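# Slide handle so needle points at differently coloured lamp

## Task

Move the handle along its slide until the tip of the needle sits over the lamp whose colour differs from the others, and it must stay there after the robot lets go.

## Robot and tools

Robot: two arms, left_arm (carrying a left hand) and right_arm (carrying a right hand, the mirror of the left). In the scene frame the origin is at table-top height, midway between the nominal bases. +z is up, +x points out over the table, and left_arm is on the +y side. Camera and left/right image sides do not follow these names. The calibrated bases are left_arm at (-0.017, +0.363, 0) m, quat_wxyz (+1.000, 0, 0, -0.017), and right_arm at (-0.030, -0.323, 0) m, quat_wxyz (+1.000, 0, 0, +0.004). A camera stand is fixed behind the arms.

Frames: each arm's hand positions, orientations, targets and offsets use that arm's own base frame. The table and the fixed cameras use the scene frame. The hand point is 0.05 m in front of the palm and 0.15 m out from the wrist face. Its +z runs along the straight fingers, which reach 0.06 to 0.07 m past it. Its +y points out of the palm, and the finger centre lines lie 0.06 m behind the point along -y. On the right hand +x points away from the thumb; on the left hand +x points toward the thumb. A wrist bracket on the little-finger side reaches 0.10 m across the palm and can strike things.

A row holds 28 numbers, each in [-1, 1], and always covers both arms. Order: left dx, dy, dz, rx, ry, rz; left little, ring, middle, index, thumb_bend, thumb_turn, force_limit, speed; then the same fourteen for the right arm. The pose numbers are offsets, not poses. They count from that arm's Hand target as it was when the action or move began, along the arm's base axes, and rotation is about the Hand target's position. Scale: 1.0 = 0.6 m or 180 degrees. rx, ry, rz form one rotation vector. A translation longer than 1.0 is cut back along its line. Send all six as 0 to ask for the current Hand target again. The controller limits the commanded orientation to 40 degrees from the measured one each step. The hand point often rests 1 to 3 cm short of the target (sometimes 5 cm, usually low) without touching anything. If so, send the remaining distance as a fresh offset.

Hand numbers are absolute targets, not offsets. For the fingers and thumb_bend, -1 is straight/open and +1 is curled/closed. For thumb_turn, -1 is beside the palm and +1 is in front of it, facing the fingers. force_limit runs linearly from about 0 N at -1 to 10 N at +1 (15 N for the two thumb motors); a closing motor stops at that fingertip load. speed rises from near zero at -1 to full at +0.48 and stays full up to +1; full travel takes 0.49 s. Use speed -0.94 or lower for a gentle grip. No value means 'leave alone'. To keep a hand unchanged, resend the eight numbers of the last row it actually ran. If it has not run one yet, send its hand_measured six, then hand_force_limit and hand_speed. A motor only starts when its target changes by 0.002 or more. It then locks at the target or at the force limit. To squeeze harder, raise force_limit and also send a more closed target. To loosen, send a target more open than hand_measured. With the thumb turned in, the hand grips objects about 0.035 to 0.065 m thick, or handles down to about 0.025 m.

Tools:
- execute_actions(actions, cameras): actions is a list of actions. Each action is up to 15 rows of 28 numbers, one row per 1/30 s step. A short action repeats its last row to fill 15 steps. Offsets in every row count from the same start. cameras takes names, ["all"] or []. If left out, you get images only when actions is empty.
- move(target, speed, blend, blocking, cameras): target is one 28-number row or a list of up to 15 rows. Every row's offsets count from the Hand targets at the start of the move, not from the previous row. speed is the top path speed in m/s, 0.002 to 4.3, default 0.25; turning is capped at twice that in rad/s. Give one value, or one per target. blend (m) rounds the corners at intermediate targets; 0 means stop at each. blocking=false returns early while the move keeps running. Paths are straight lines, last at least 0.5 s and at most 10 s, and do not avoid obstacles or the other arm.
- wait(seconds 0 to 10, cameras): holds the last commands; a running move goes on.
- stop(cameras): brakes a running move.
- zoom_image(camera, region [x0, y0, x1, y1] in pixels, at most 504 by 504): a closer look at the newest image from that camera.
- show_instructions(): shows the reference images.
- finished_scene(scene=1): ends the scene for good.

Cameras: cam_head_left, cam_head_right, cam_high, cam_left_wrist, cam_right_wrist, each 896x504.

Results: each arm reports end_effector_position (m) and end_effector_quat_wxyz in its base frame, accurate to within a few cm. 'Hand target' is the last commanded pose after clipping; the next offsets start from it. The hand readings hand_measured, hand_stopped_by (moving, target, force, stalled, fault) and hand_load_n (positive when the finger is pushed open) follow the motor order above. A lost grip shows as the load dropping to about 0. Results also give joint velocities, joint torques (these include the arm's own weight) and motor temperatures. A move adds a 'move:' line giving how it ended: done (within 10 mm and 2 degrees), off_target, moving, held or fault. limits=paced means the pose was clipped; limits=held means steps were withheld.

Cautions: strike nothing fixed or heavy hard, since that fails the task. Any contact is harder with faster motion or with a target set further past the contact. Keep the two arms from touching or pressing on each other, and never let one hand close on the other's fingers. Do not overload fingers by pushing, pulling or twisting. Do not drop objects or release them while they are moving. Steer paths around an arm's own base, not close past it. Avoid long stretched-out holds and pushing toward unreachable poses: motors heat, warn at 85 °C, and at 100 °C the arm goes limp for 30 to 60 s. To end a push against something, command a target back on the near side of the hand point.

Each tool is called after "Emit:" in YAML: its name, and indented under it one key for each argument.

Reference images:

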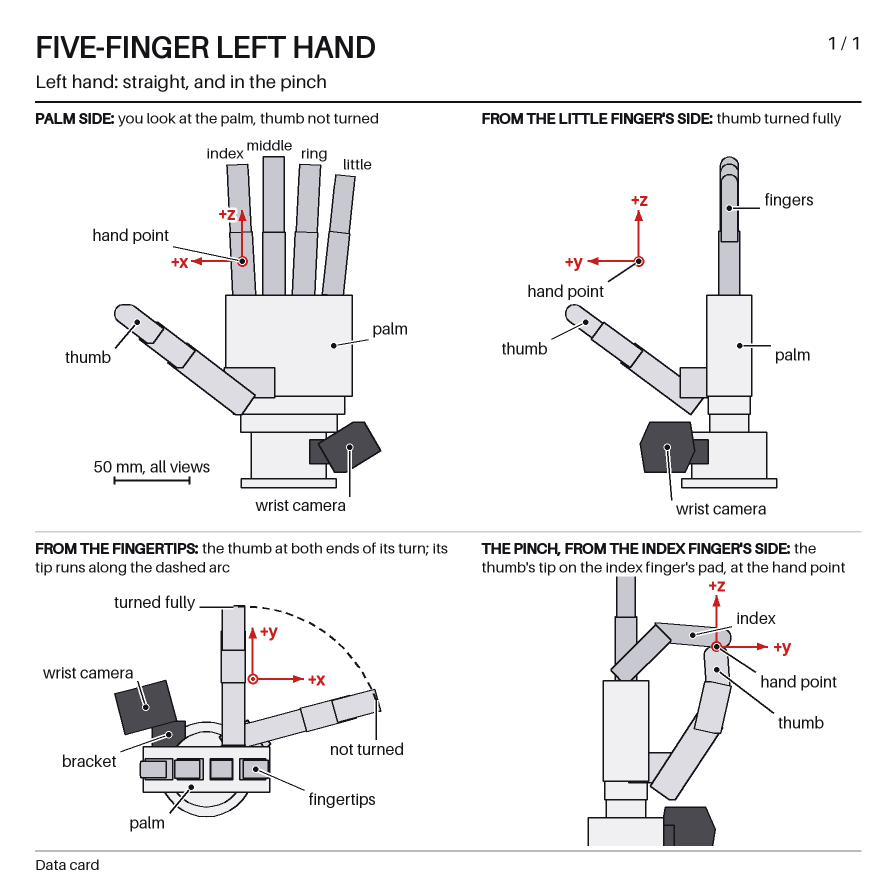

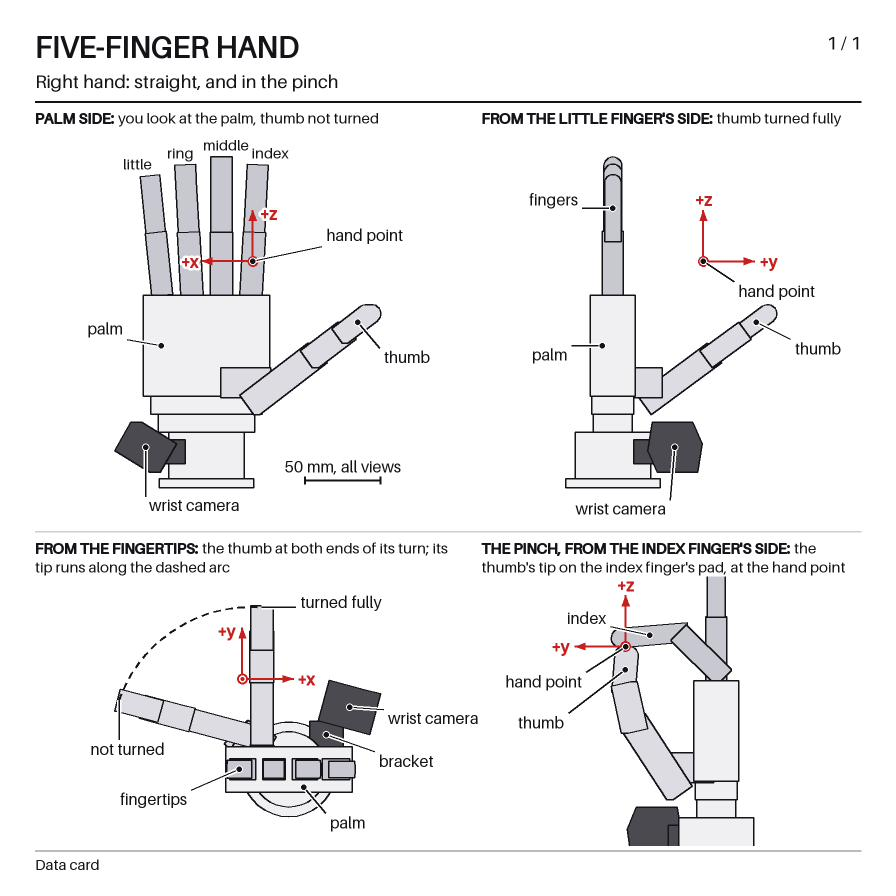

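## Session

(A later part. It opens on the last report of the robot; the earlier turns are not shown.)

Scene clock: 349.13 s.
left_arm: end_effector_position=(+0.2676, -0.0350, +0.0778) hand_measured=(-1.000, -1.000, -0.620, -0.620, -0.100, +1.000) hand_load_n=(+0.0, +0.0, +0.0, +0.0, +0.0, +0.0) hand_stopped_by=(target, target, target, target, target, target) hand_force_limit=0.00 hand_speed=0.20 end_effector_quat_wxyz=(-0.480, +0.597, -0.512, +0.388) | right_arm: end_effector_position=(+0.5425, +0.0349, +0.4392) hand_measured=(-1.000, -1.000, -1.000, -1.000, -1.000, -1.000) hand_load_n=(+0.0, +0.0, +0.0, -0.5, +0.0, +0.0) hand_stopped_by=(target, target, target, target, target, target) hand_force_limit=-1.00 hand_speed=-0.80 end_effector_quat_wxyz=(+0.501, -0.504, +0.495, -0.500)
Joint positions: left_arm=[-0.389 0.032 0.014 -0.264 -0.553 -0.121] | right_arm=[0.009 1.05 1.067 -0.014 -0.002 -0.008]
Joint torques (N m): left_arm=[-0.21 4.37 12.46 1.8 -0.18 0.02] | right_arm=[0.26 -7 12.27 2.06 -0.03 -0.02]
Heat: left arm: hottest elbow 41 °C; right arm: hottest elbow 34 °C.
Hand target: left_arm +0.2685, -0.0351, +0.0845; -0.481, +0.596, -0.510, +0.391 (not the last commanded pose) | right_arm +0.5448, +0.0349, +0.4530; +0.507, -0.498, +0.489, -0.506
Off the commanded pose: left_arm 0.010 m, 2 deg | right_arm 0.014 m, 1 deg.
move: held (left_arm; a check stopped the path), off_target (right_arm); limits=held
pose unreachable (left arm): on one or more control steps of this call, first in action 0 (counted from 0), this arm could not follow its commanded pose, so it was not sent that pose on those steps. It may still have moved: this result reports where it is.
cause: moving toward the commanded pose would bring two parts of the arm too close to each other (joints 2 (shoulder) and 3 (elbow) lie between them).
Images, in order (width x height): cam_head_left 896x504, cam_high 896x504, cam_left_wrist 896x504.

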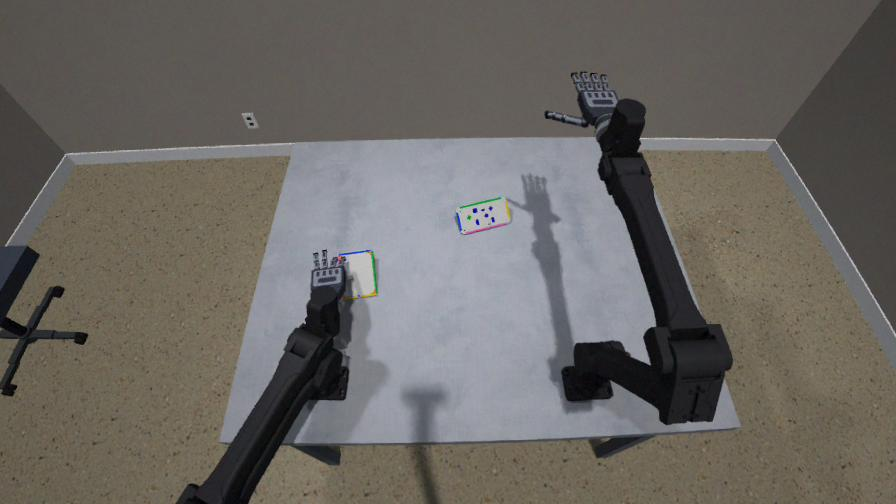

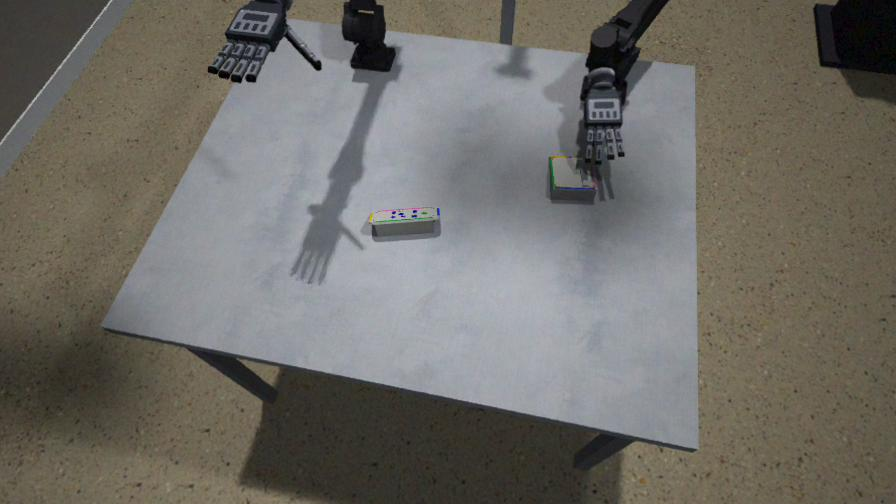

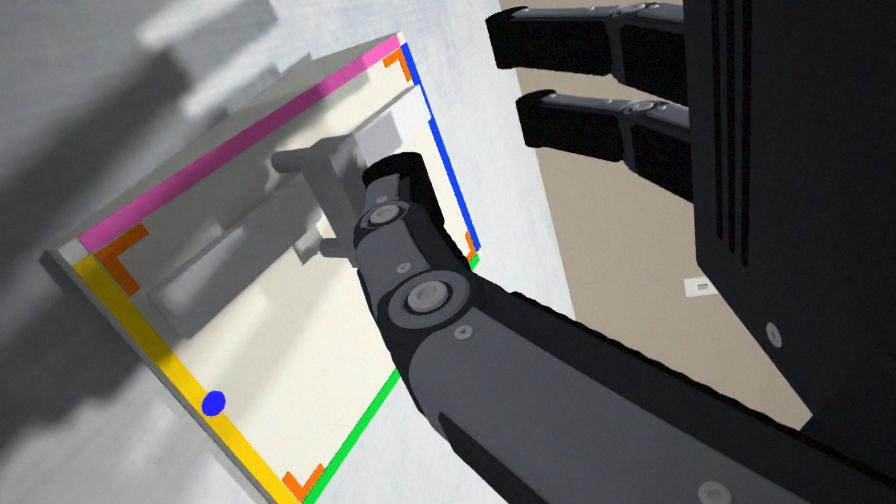

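Emit:
move:
  target: [0.05,0.0067,0.0,0,0,0, -1,-1,-0.62,-0.62,-1,1,0,0.2, 0,0,0,0,0,0,-1,-1,-1,-1,-1,-1,-1,-0.8]
  speed: 0.1
  cameras: ["cam_head_left","cam_high","cam_left_wrist"]

Emit:
zoom_image:
  camera: "cam_high"
  region: [530, 90, 650, 210]

Scene clock: 399.47 s.
left_arm: end_effector_position=(+0.2867, -0.0310, +0.0676) hand_measured=(-1.000, -1.000, -0.620, -0.620, -1.000, +1.000) hand_load_n=(+0.0, -0.5, +0.0, +0.0, +0.0, +0.0) hand_stopped_by=(target, target, target, target, target, target) hand_force_limit=0.00 hand_speed=0.20 end_effector_quat_wxyz=(-0.472, +0.603, -0.519, +0.381) | right_arm: end_effector_position=(+0.5425, +0.0349, +0.4392) hand_measured=(-1.000, -1.000, -1.000, -1.000, -1.000, -1.000) hand_load_n=(+0.0, +0.0, +0.0, -0.5, +0.0, +0.0) hand_stopped_by=(target, target, target, target, target, target) hand_force_limit=-1.00 hand_speed=-0.80 end_effector_quat_wxyz=(+0.501, -0.504, +0.495, -0.500)
Joint positions: left_arm=[-0.282 0.306 0.014 -0.005 -0.445 -0.1] | right_arm=[0.009 1.05 1.067 -0.014 -0.002 -0.008]
Joint torques (N m): left_arm=[0.26 3.78 13.41 2.81 -0.08 0.15] | right_arm=[0.32 -6.89 12.29 2.07 -0.02 -0.03]
Motor temperatures (°C): left_arm=[26 27 37 27 25 24] | right_arm=[27 26 34 23 23 23]
Heat: left arm: hottest elbow 37 °C; right arm: hottest elbow 34 °C.
Hand target: left_arm +0.2985, -0.0312, +0.0846; -0.481, +0.596, -0.510, +0.391 | right_arm +0.5448, +0.0349, +0.4530; +0.507, -0.498, +0.489, -0.506
Off the commanded pose: left_arm 0.021 m, 2 deg | right_arm 0.014 m, 1 deg.
move: off_target (left_arm, right_arm)
Images, in order (width x height): cam_head_left 896x504, cam_high 896x504, cam_left_wrist 896x504.

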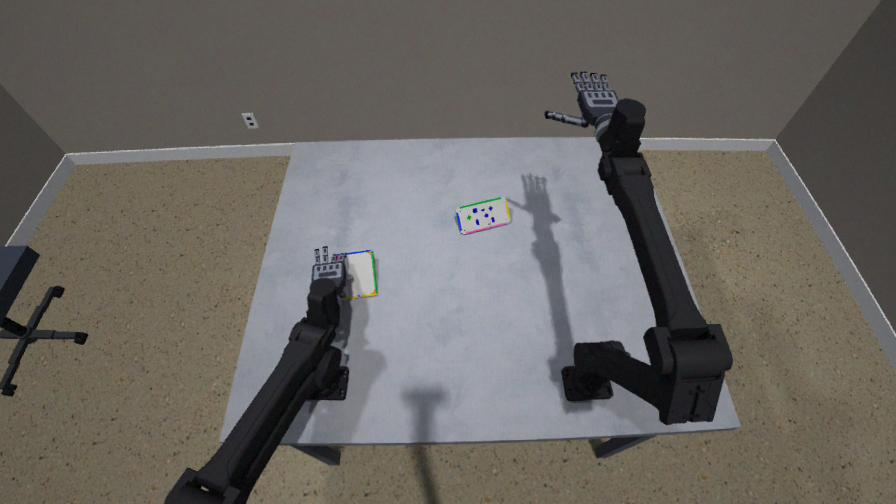

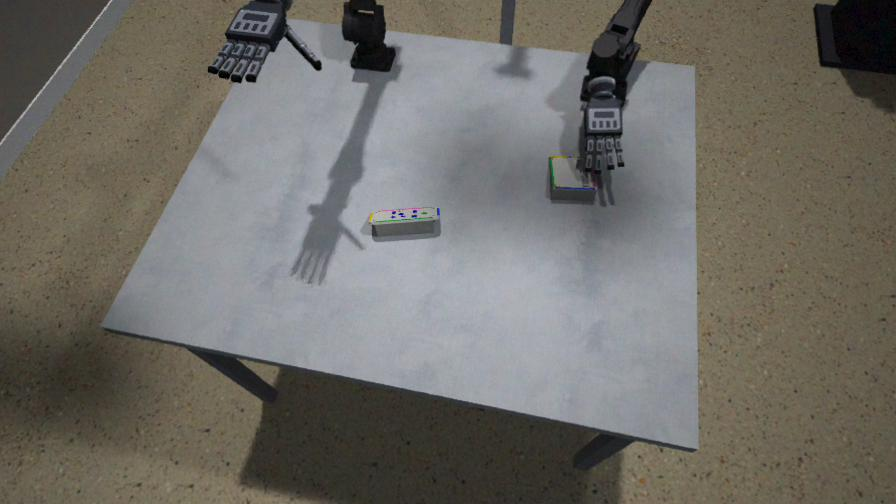

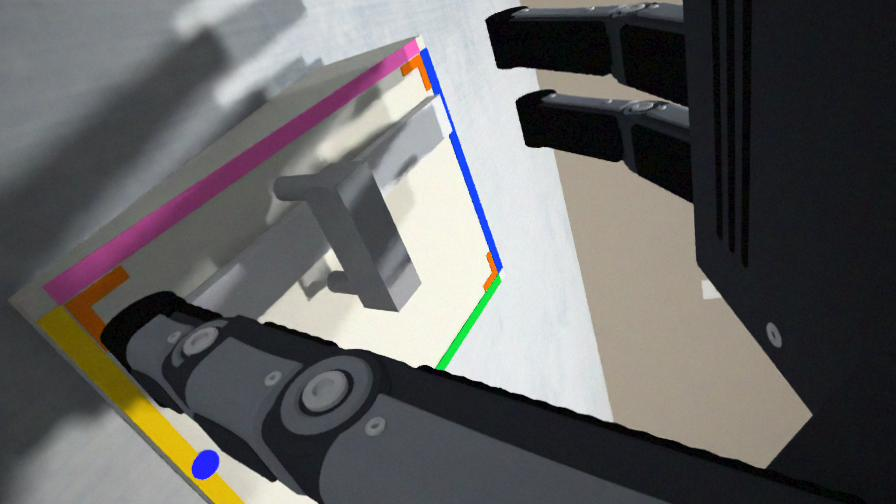

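Scaled by 4.200 from the camera's 896x504 image, which has a finer 1280x720 frame.

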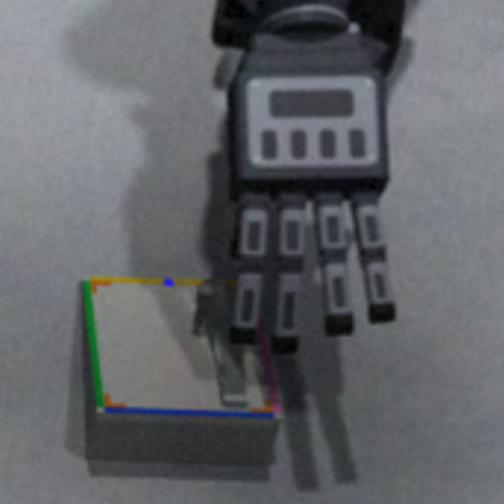

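Emit:
move:
  target: [0.035,-0.009,0.018,0,0,0, -1,-1,-0.62,-0.62,-1,1,0,0.2, 0,0,0,0,0,0,-1,-1,-1,-1,-1,-1,-1,-0.8]
  speed: 0.1
  cameras: ["cam_head_left","cam_left_wrist"]

Scene clock: 425.27 s.
left_arm: end_effector_position=(+0.2876, -0.0312, +0.0534) hand_measured=(-1.000, -1.000, -0.620, -0.620, -1.000, +1.000) hand_load_n=(+0.0, +0.0, +0.0, +0.0, +0.0, +0.0) hand_stopped_by=(target, target, target, target, target, target) hand_force_limit=0.00 hand_speed=0.20 end_effector_quat_wxyz=(-0.464, +0.608, -0.532, +0.364) | right_arm: end_effector_position=(+0.5425, +0.0349, +0.4392) hand_measured=(-1.000, -1.000, -1.000, -1.000, -1.000, -1.000) hand_load_n=(+0.0, +0.0, +0.0, +0.0, +0.0, +0.0) hand_stopped_by=(target, target, target, target, target, target) hand_force_limit=-1.00 hand_speed=-0.80 end_effector_quat_wxyz=(+0.501, -0.504, +0.495, -0.500)
Joint positions: left_arm=[-0.282 0.416 0.014 0.058 -0.446 -0.1] | right_arm=[0.009 1.05 1.067 -0.014 -0.002 -0.008]
Joint torques (N m): left_arm=[-0.09 3.37 17.4 2.91 -0.26 0.14] | right_arm=[0.21 -7.24 12.29 2.09 -0.03 -0.01]
Heat: left arm: hottest elbow 37 °C; right arm: hottest elbow 34 °C.
Hand target: left_arm +0.3195, -0.0365, +0.0954; -0.481, +0.596, -0.510, +0.391 | right_arm +0.5448, +0.0349, +0.4530; +0.507, -0.498, +0.489, -0.506
Off the commanded pose: left_arm 0.053 m, 5 deg | right_arm 0.014 m, 1 deg.
move: off_target (left_arm, right_arm)
Images, in order (width x height): cam_head_left 896x504, cam_left_wrist 896x504.

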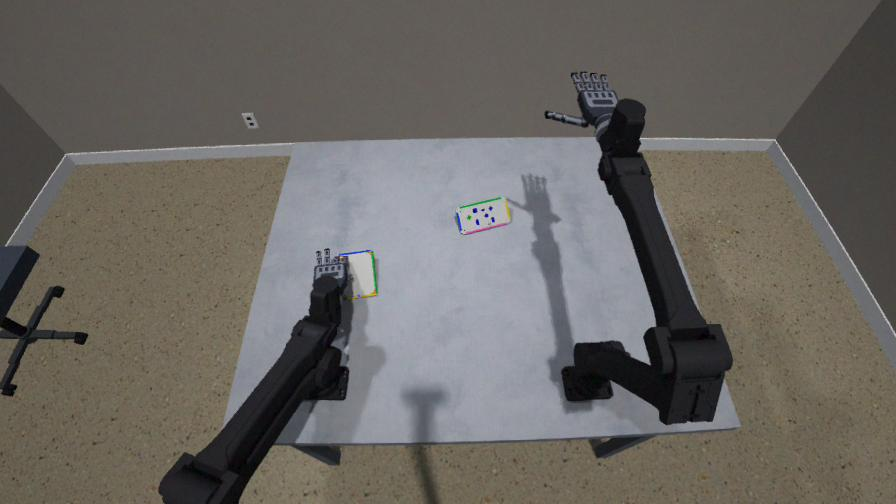

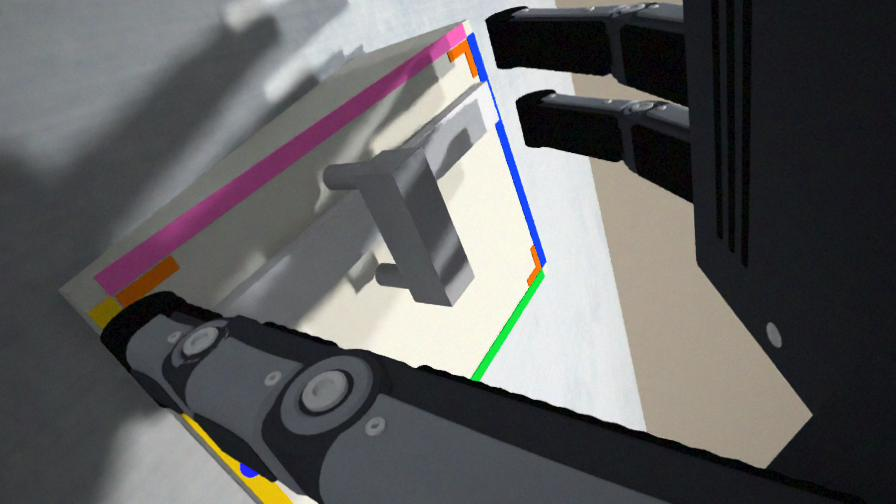

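Emit:
move:
  target: [0,0,0,0,0,0, -1,-1,-0.62,-0.62,-1,1,0,0.2, 0,0,0,0,0,0,-1,-1,-1,-1,-1,-1,-1,-0.8]
  speed: 0.1
  cameras: []

Scene clock: 431.83 s.
left_arm: end_effector_position=(+0.2888, -0.0316, +0.0527) hand_measured=(-1.000, -1.000, -0.620, -0.620, -1.000, +1.000) hand_load_n=(+0.0, +0.0, +0.0, +0.0, +0.0, +0.0) hand_stopped_by=(target, target, target, target, target, target) hand_force_limit=0.00 hand_speed=0.20 end_effector_quat_wxyz=(-0.464, +0.608, -0.532, +0.364) | right_arm: end_effector_position=(+0.5425, +0.0349, +0.4392) hand_measured=(-1.000, -1.000, -1.000, -1.000, -1.000, -1.000) hand_load_n=(+0.0, +0.0, +0.0, +0.0, +0.0, +0.0) hand_stopped_by=(target, target, target, target, target, target) hand_force_limit=-1.00 hand_speed=-0.80 end_effector_quat_wxyz=(+0.501, -0.504, +0.495, -0.500)
Joint positions: left_arm=[-0.282 0.435 0.014 0.077 -0.446 -0.1] | right_arm=[0.009 1.05 1.067 -0.014 -0.002 -0.008]
Joint torques (N m): left_arm=[0.15 3.31 17.33 2.86 -0.18 0.15] | right_arm=[0.21 -7 12.3 2.07 -0.04 -0.03]
Heat: left arm: hottest elbow 38 °C; right arm: hottest elbow 34 °C.
Hand target: left_arm +0.3195, -0.0365, +0.0954; -0.481, +0.596, -0.510, +0.391 | right_arm +0.5448, +0.0349, +0.4530; +0.507, -0.498, +0.489, -0.506
Off the commanded pose: left_arm 0.053 m, 5 deg | right_arm 0.014 m, 1 deg.
move: off_target (left_arm, right_arm)
No camera images: "cameras" was empty.

Emit:
move:
  target: [0.02,0,0.07,0,0,0, -1,-1,-0.62,-0.62,-1,1,0,0.2, 0,0,0,0,0,0,-1,-1,-1,-1,-1,-1,-1,-0.8]
  speed: 0.1
  cameras: ["cam_left_wrist"]

Scene clock: 436.97 s.
left_arm: end_effector_position=(+0.3118, -0.0346, +0.0997) hand_measured=(-1.000, -1.000, -0.620, -0.620, -1.000, +1.000) hand_load_n=(+0.0, +0.0, +0.0, +0.0, +0.0, +0.0) hand_stopped_by=(target, target, target, target, target, target) hand_force_limit=0.00 hand_speed=0.20 end_effector_quat_wxyz=(-0.468, +0.605, -0.524, +0.374) | right_arm: end_effector_position=(+0.5425, +0.0349, +0.4392) hand_measured=(-1.000, -1.000, -1.000, -1.000, -1.000, -1.000) hand_load_n=(+0.0, +0.0, +0.0, +0.0, +0.0, -0.5) hand_stopped_by=(target, target, target, target, target, target) hand_force_limit=-1.00 hand_speed=-0.80 end_effector_quat_wxyz=(+0.501, -0.504, +0.495, -0.500)
Joint positions: left_arm=[-0.258 0.466 0.133 0.019 -0.422 -0.093] | right_arm=[0.009 1.05 1.067 -0.014 -0.002 -0.008]
Joint torques (N m): left_arm=[0.38 2.43 17.17 2.1 -0.07 0.15] | right_arm=[0.32 -7.06 12.27 2.07 -0.03 -0.03]
Heat: left arm: hottest elbow 39 °C; right arm: hottest elbow 34 °C.
Hand target: left_arm +0.3315, -0.0365, +0.1375; -0.481, +0.596, -0.510, +0.391 | right_arm +0.5448, +0.0349, +0.4530; +0.507, -0.498, +0.489, -0.506
Off the commanded pose: left_arm 0.043 m, 3 deg | right_arm 0.014 m, 1 deg.
move: off_target (left_arm, right_arm)
Images, in order (width x height): cam_left_wrist 896x504.

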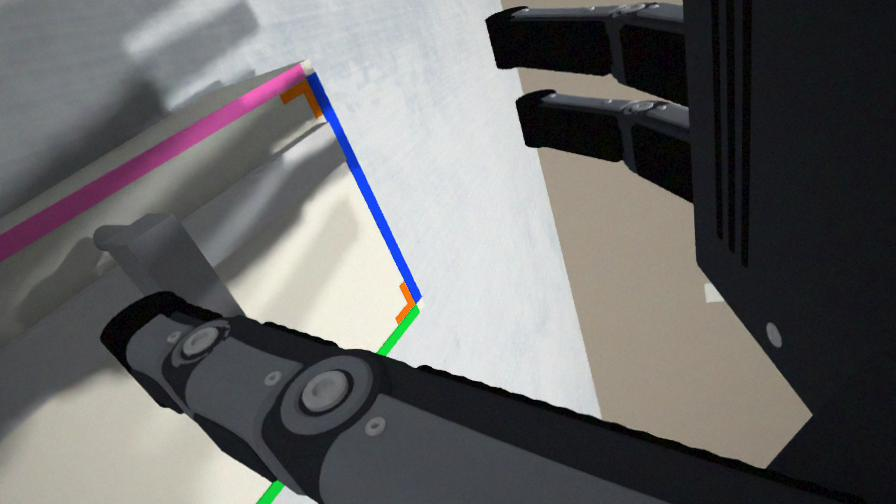

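Emit:
move:
  target: [-0.04,-0.004,-0.105,0,0,0, -1,-1,-0.62,-0.62,-1,1,0,0.2, 0,0,0,0,0,0,-1,-1,-1,-1,-1,-1,-1,-0.8]
  speed: 0.1
  cameras: ["cam_left_wrist"]

Scene clock: 446.83 s.
left_arm: end_effector_position=(+0.3072, -0.0367, +0.0749) hand_measured=(-1.000, -1.000, -0.620, -0.620, -1.000, +1.000) hand_load_n=(+0.0, +0.0, +0.0, +0.0, +0.0, +0.0) hand_stopped_by=(target, target, target, target, target, target) hand_force_limit=0.00 hand_speed=0.20 end_effector_quat_wxyz=(-0.481, +0.598, -0.512, +0.386) | right_arm: end_effector_position=(+0.5425, +0.0349, +0.4392) hand_measured=(-1.000, -1.000, -1.000, -1.000, -1.000, -1.000) hand_load_n=(+0.0, +0.0, +0.0, +0.0, +0.0, +0.0) hand_stopped_by=(target, target, target, target, target, target) hand_force_limit=-1.00 hand_speed=-0.80 end_effector_quat_wxyz=(+0.501, -0.504, +0.495, -0.500)
Joint positions: left_arm=[-0.298 0.522 0.038 0.215 -0.469 -0.092] | right_arm=[0.009 1.05 1.067 -0.014 -0.002 -0.008]
Joint torques (N m): left_arm=[-0.97 2.73 9.7 2.78 -0.29 -0.02] | right_arm=[0.26 -7 12.33 2.07 -0.04 -0.03]
Heat: left arm: hottest elbow 39 °C; right arm: hottest elbow 34 °C.
Hand target: left_arm +0.3075, -0.0389, +0.0744; -0.481, +0.596, -0.510, +0.391 | right_arm +0.5448, +0.0349, +0.4530; +0.507, -0.498, +0.489, -0.506
Off the commanded pose: left_arm 0.002 m, 1 deg | right_arm 0.014 m, 1 deg.
move: off_target (right_arm)
Images, in order (width x height): cam_left_wrist 896x504.

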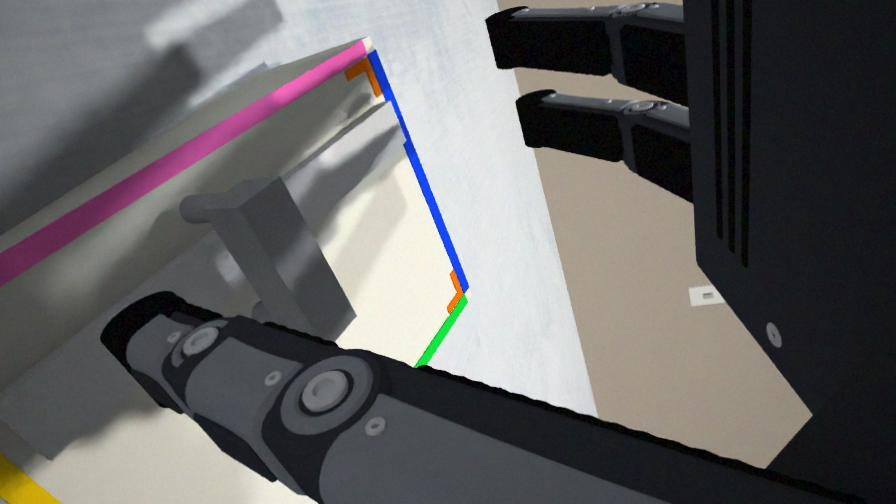

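Emit:
move:
  target: [0.055,0.0,0.065,0,0,0, -1,-1,-0.62,-0.62,-1,1,0,0.2, 0,0,0,0,0,0,-1,-1,-1,-1,-1,-1,-1,-0.8]
  speed: 0.06
  cameras: ["cam_left_wrist","cam_head_left"]

Emit:
zoom_image:
  camera: "cam_head_left"
  region: [450, 190, 520, 240]

Scene clock: 457.53 s.
left_arm: end_effector_position=(+0.3152, -0.0357, +0.0769) hand_measured=(-1.000, -1.000, -0.620, -0.620, -1.000, +1.000) hand_load_n=(+0.0, +0.0, +0.0, +0.0, +0.0, +0.0) hand_stopped_by=(target, target, target, target, target, target) hand_force_limit=0.00 hand_speed=0.20 end_effector_quat_wxyz=(-0.467, +0.606, -0.527, +0.370) | right_arm: end_effector_position=(+0.5425, +0.0349, +0.4392) hand_measured=(-1.000, -1.000, -1.000, -1.000, -1.000, -1.000) hand_load_n=(+0.0, +0.0, +0.0, +0.0, +0.0, +0.0) hand_stopped_by=(target, target, target, target, target, target) hand_force_limit=-1.00 hand_speed=-0.80 end_effector_quat_wxyz=(+0.501, -0.504, +0.495, -0.500)
Joint positions: left_arm=[-0.259 0.582 0.093 0.164 -0.424 -0.092] | right_arm=[0.009 1.05 1.067 -0.014 -0.002 -0.008]
Joint torques (N m): left_arm=[0.03 2.02 16.28 2.61 -0.09 0.15] | right_arm=[0.21 -7 12.29 2.09 -0.04 -0.01]
Heat: left arm: hottest elbow 38 °C; right arm: hottest elbow 34 °C.
Hand target: left_arm +0.3405, -0.0388, +0.1135; -0.481, +0.596, -0.510, +0.391 | right_arm +0.5448, +0.0349, +0.4530; +0.507, -0.498, +0.489, -0.506
Off the commanded pose: left_arm 0.045 m, 4 deg | right_arm 0.014 m, 1 deg.
move: off_target (left_arm, right_arm)
Images, in order (width x height): cam_head_left 896x504, cam_left_wrist 896x504.

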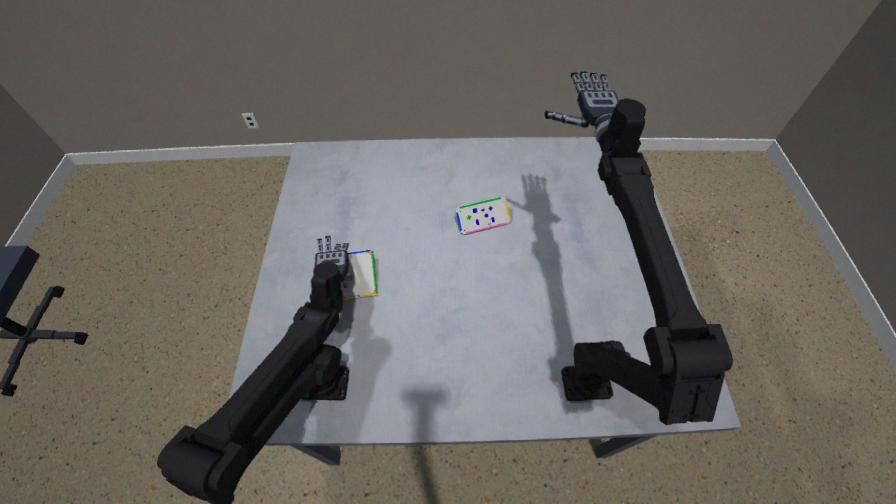

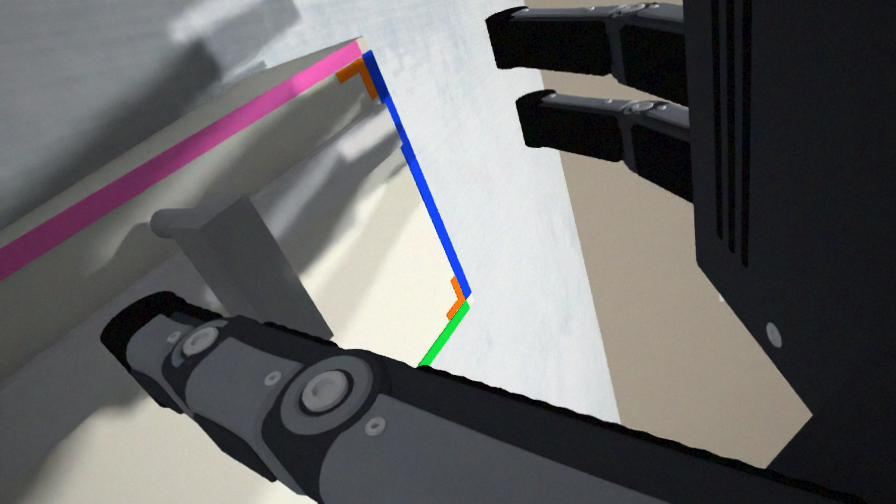

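Scaled by 7.200 from the camera's 896x504 image, which has a finer 1280x720 frame.

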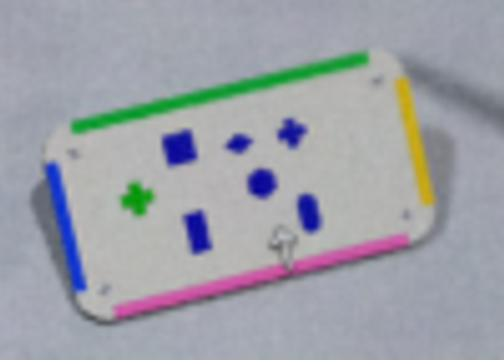

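Emit:
move:
  target: [0.05,0.0,0.015,0,0,0, -1,-1,-0.62,-0.62,-1,1,0,0.2, 0,0,0,0,0,0,-1,-1,-1,-1,-1,-1,-1,-0.8]
  speed: 0.06
  cameras: ["cam_left_wrist","cam_head_left"]

Emit:
zoom_image:
  camera: "cam_head_left"
  region: [450, 190, 520, 240]

Scene clock: 463.30 s.
left_arm: end_effector_position=(+0.3385, -0.0355, +0.0815) hand_measured=(-1.000, -1.000, -0.620, -0.620, -1.000, +1.000) hand_load_n=(+0.0, +0.0, -0.5, +0.0, +0.0, +0.0) hand_stopped_by=(target, target, target, target, target, target) hand_force_limit=0.00 hand_speed=0.20 end_effector_quat_wxyz=(-0.462, +0.609, -0.532, +0.363) | right_arm: end_effector_position=(+0.5425, +0.0349, +0.4392) hand_measured=(-1.000, -1.000, -1.000, -1.000, -1.000, -1.000) hand_load_n=(+0.0, +0.0, +0.0, +0.0, +0.0, +0.0) hand_stopped_by=(target, target, target, target, target, target) hand_force_limit=-1.00 hand_speed=-0.80 end_effector_quat_wxyz=(+0.501, -0.504, +0.495, -0.500)
Joint positions: left_arm=[-0.222 0.732 0.152 0.239 -0.387 -0.081] | right_arm=[0.009 1.05 1.067 -0.014 -0.002 -0.008]
Joint torques (N m): left_arm=[0.26 0.85 16.27 3.28 -0.09 0.14] | right_arm=[0.38 -7.12 12.29 2.1 -0.03 -0.02]
Heat: left arm: hottest elbow 38 °C; right arm: hottest elbow 34 °C.
Hand target: left_arm +0.3705, -0.0388, +0.1224; -0.481, +0.596, -0.510, +0.391 | right_arm +0.5448, +0.0349, +0.4530; +0.507, -0.498, +0.489, -0.506
Off the commanded pose: left_arm 0.052 m, 5 deg | right_arm 0.014 m, 1 deg.
move: off_target (left_arm, right_arm)
Images, in order (width x height): cam_head_left 896x504, cam_left_wrist 896x504.

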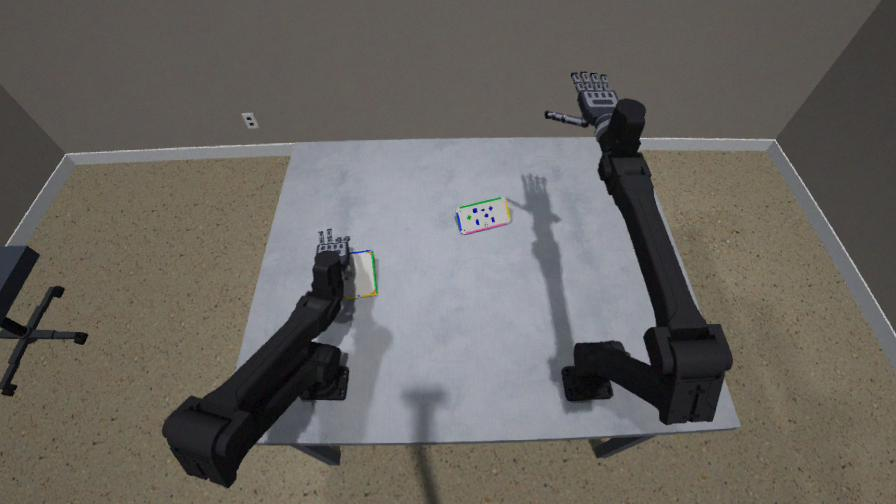

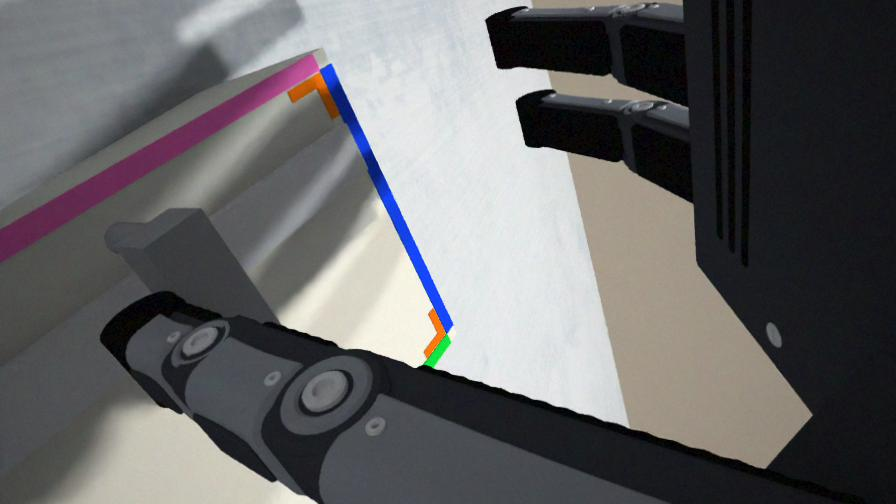

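Scaled by 7.200 from the camera's 896x504 image, which has a finer 1280x720 frame.

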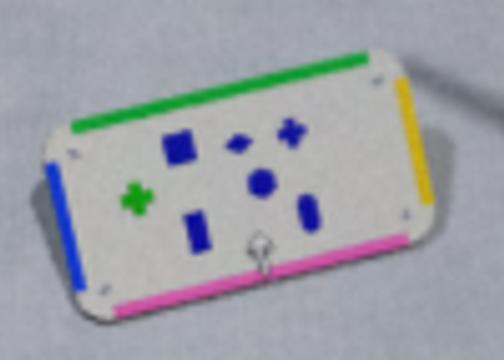

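Emit:
move:
  target: [0.0583,0.008,0.022,0,0,0, -1,-1,-0.62,-0.62,-1,1,0,0.2, 0,0,0,0,0,0,-1,-1,-1,-1,-1,-1,-1,-0.8]
  speed: 0.06
  cameras: ["cam_left_wrist","cam_head_left"]

Emit:
zoom_image:
  camera: "cam_head_left"
  region: [450, 190, 520, 240]

Scene clock: 472.60 s.
left_arm: end_effector_position=(+0.3724, -0.0313, +0.0944) hand_measured=(-1.000, -1.000, -0.620, -0.620, -1.000, +1.000) hand_load_n=(-0.5, +0.0, +0.0, +0.0, +0.5, -0.5) hand_stopped_by=(target, target, target, target, target, target) hand_force_limit=0.00 hand_speed=0.20 end_effector_quat_wxyz=(-0.461, +0.610, -0.533, +0.362) | right_arm: end_effector_position=(+0.5425, +0.0349, +0.4392) hand_measured=(-1.000, -1.000, -1.000, -1.000, -1.000, -1.000) hand_load_n=(+0.0, +0.0, +0.0, +0.0, +0.0, +0.0) hand_stopped_by=(target, target, target, target, target, target) hand_force_limit=-1.00 hand_speed=-0.80 end_effector_quat_wxyz=(+0.501, -0.504, +0.495, -0.500)
Joint positions: left_arm=[-0.167 0.87 0.239 0.295 -0.335 -0.064] | right_arm=[0.009 1.05 1.067 -0.014 -0.002 -0.008]
Joint torques (N m): left_arm=[0.21 -0.56 16.02 3.18 -0.02 0.1] | right_arm=[0.21 -7 12.25 2.07 -0.03 -0.03]
Heat: left arm: hottest elbow 40 °C; right arm: hottest elbow 34 °C.
Hand target: left_arm +0.4054, -0.0340, +0.1356; -0.481, +0.596, -0.510, +0.391 | right_arm +0.5448, +0.0349, +0.4530; +0.507, -0.498, +0.489, -0.506
Off the commanded pose: left_arm 0.053 m, 5 deg | right_arm 0.014 m, 1 deg.
move: off_target (left_arm, right_arm)
Images, in order (width x height): cam_head_left 896x504, cam_left_wrist 896x504.

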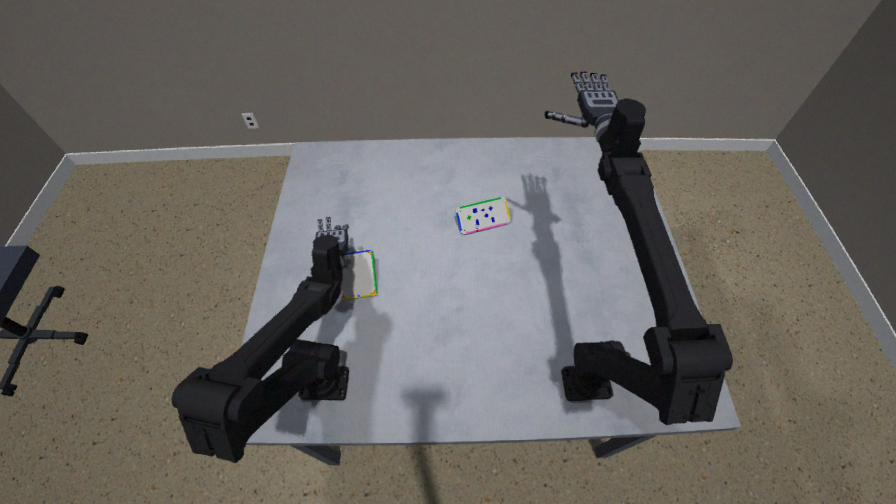

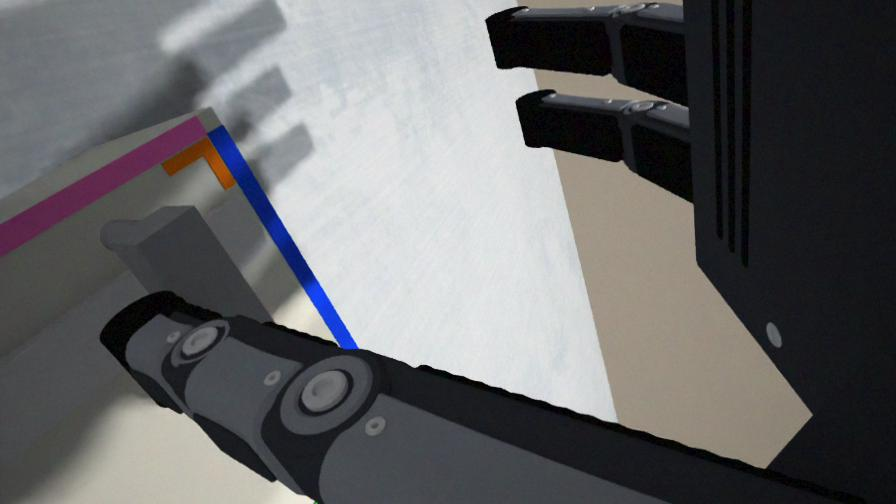

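Scaled by 7.200 from the camera's 896x504 image, which has a finer 1280x720 frame.

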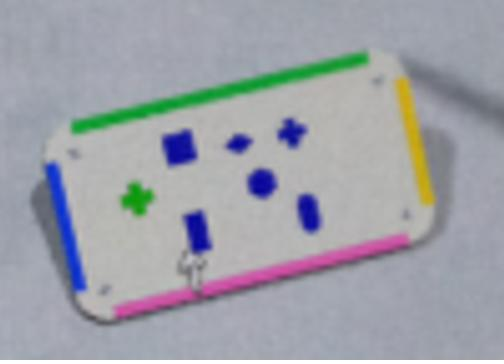

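Emit:
move:
  target: [0.0333,0.0058,0.0125,0,0,0, -1,-1,-0.62,-0.62,-1,1,0,0.2, 0,0,0,0,0,0,-1,-1,-1,-1,-1,-1,-1,-0.8]
  speed: 0.06
  cameras: ["cam_left_wrist","cam_head_left"]

Emit:
zoom_image:
  camera: "cam_head_left"
  region: [450, 190, 520, 240]

Scene clock: 483.23 s.
left_arm: end_effector_position=(+0.3919, -0.0290, +0.1020) hand_measured=(-1.000, -1.000, -0.620, -0.620, -1.000, +1.000) hand_load_n=(+0.0, +0.0, +0.0, +0.0, +0.0, -0.5) hand_stopped_by=(target, target, target, target, target, target) hand_force_limit=0.00 hand_speed=0.20 end_effector_quat_wxyz=(-0.460, +0.611, -0.532, +0.363) | right_arm: end_effector_position=(+0.5425, +0.0349, +0.4392) hand_measured=(-1.000, -1.000, -1.000, -1.000, -1.000, -1.000) hand_load_n=(+0.0, +0.0, +0.0, +0.0, +0.0, -0.5) hand_stopped_by=(target, target, target, target, target, target) hand_force_limit=-1.00 hand_speed=-0.80 end_effector_quat_wxyz=(+0.501, -0.504, +0.495, -0.500)
Joint positions: left_arm=[-0.14 0.935 0.29 0.309 -0.309 -0.057] | right_arm=[0.009 1.05 1.067 -0.014 -0.002 -0.008]
Joint torques (N m): left_arm=[0.03 -1.2 15.98 3.28 -0.04 0.1] | right_arm=[0.21 -7 12.27 2.1 -0.02 -0.03]
Heat: left arm: hottest elbow 40 °C; right arm: hottest elbow 34 °C.
Hand target: left_arm +0.4254, -0.0306, +0.1432; -0.481, +0.596, -0.510, +0.391 | right_arm +0.5448, +0.0349, +0.4530; +0.507, -0.498, +0.489, -0.506
Off the commanded pose: left_arm 0.053 m, 5 deg | right_arm 0.014 m, 1 deg.
move: off_target (left_arm, right_arm)
Images, in order (width x height): cam_head_left 896x504, cam_left_wrist 896x504.

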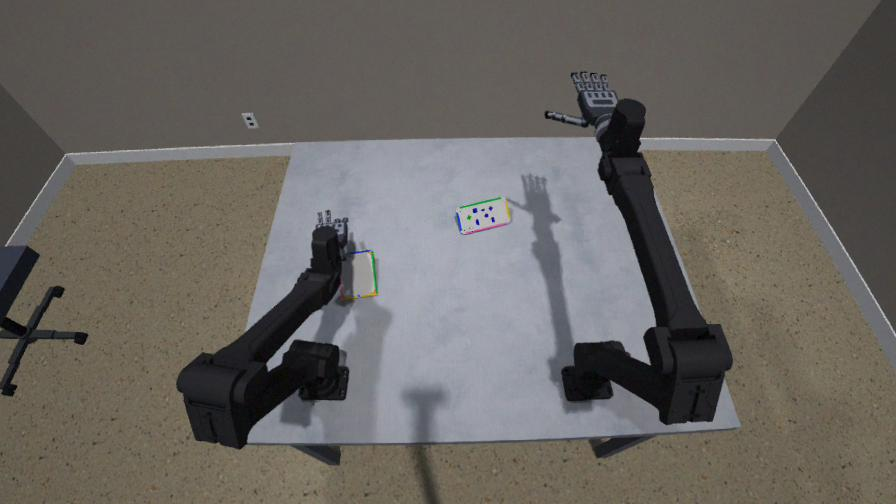

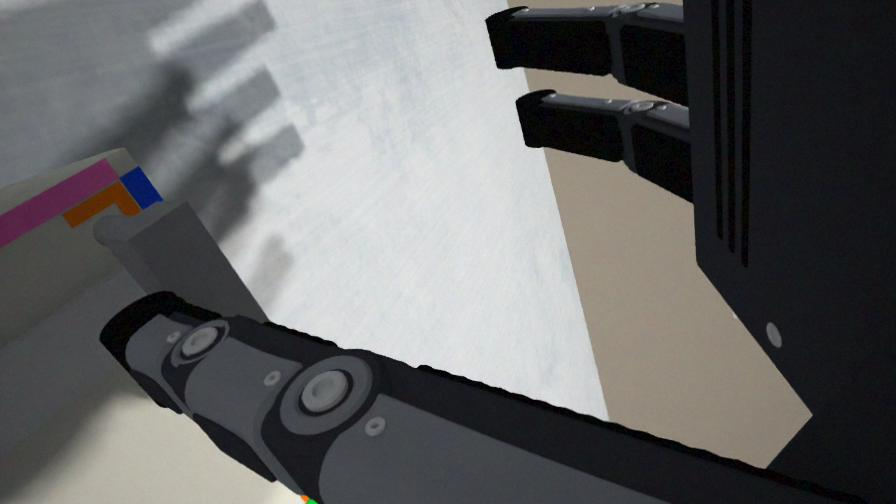

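Scaled by 7.200 from the camera's 896x504 image, which has a finer 1280x720 frame.

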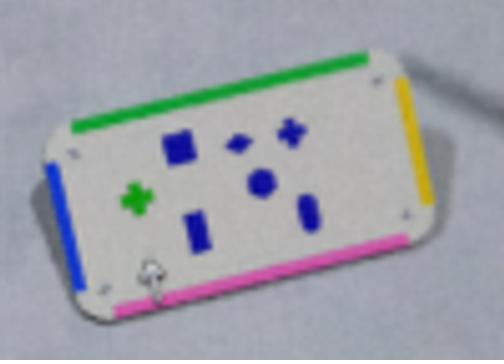

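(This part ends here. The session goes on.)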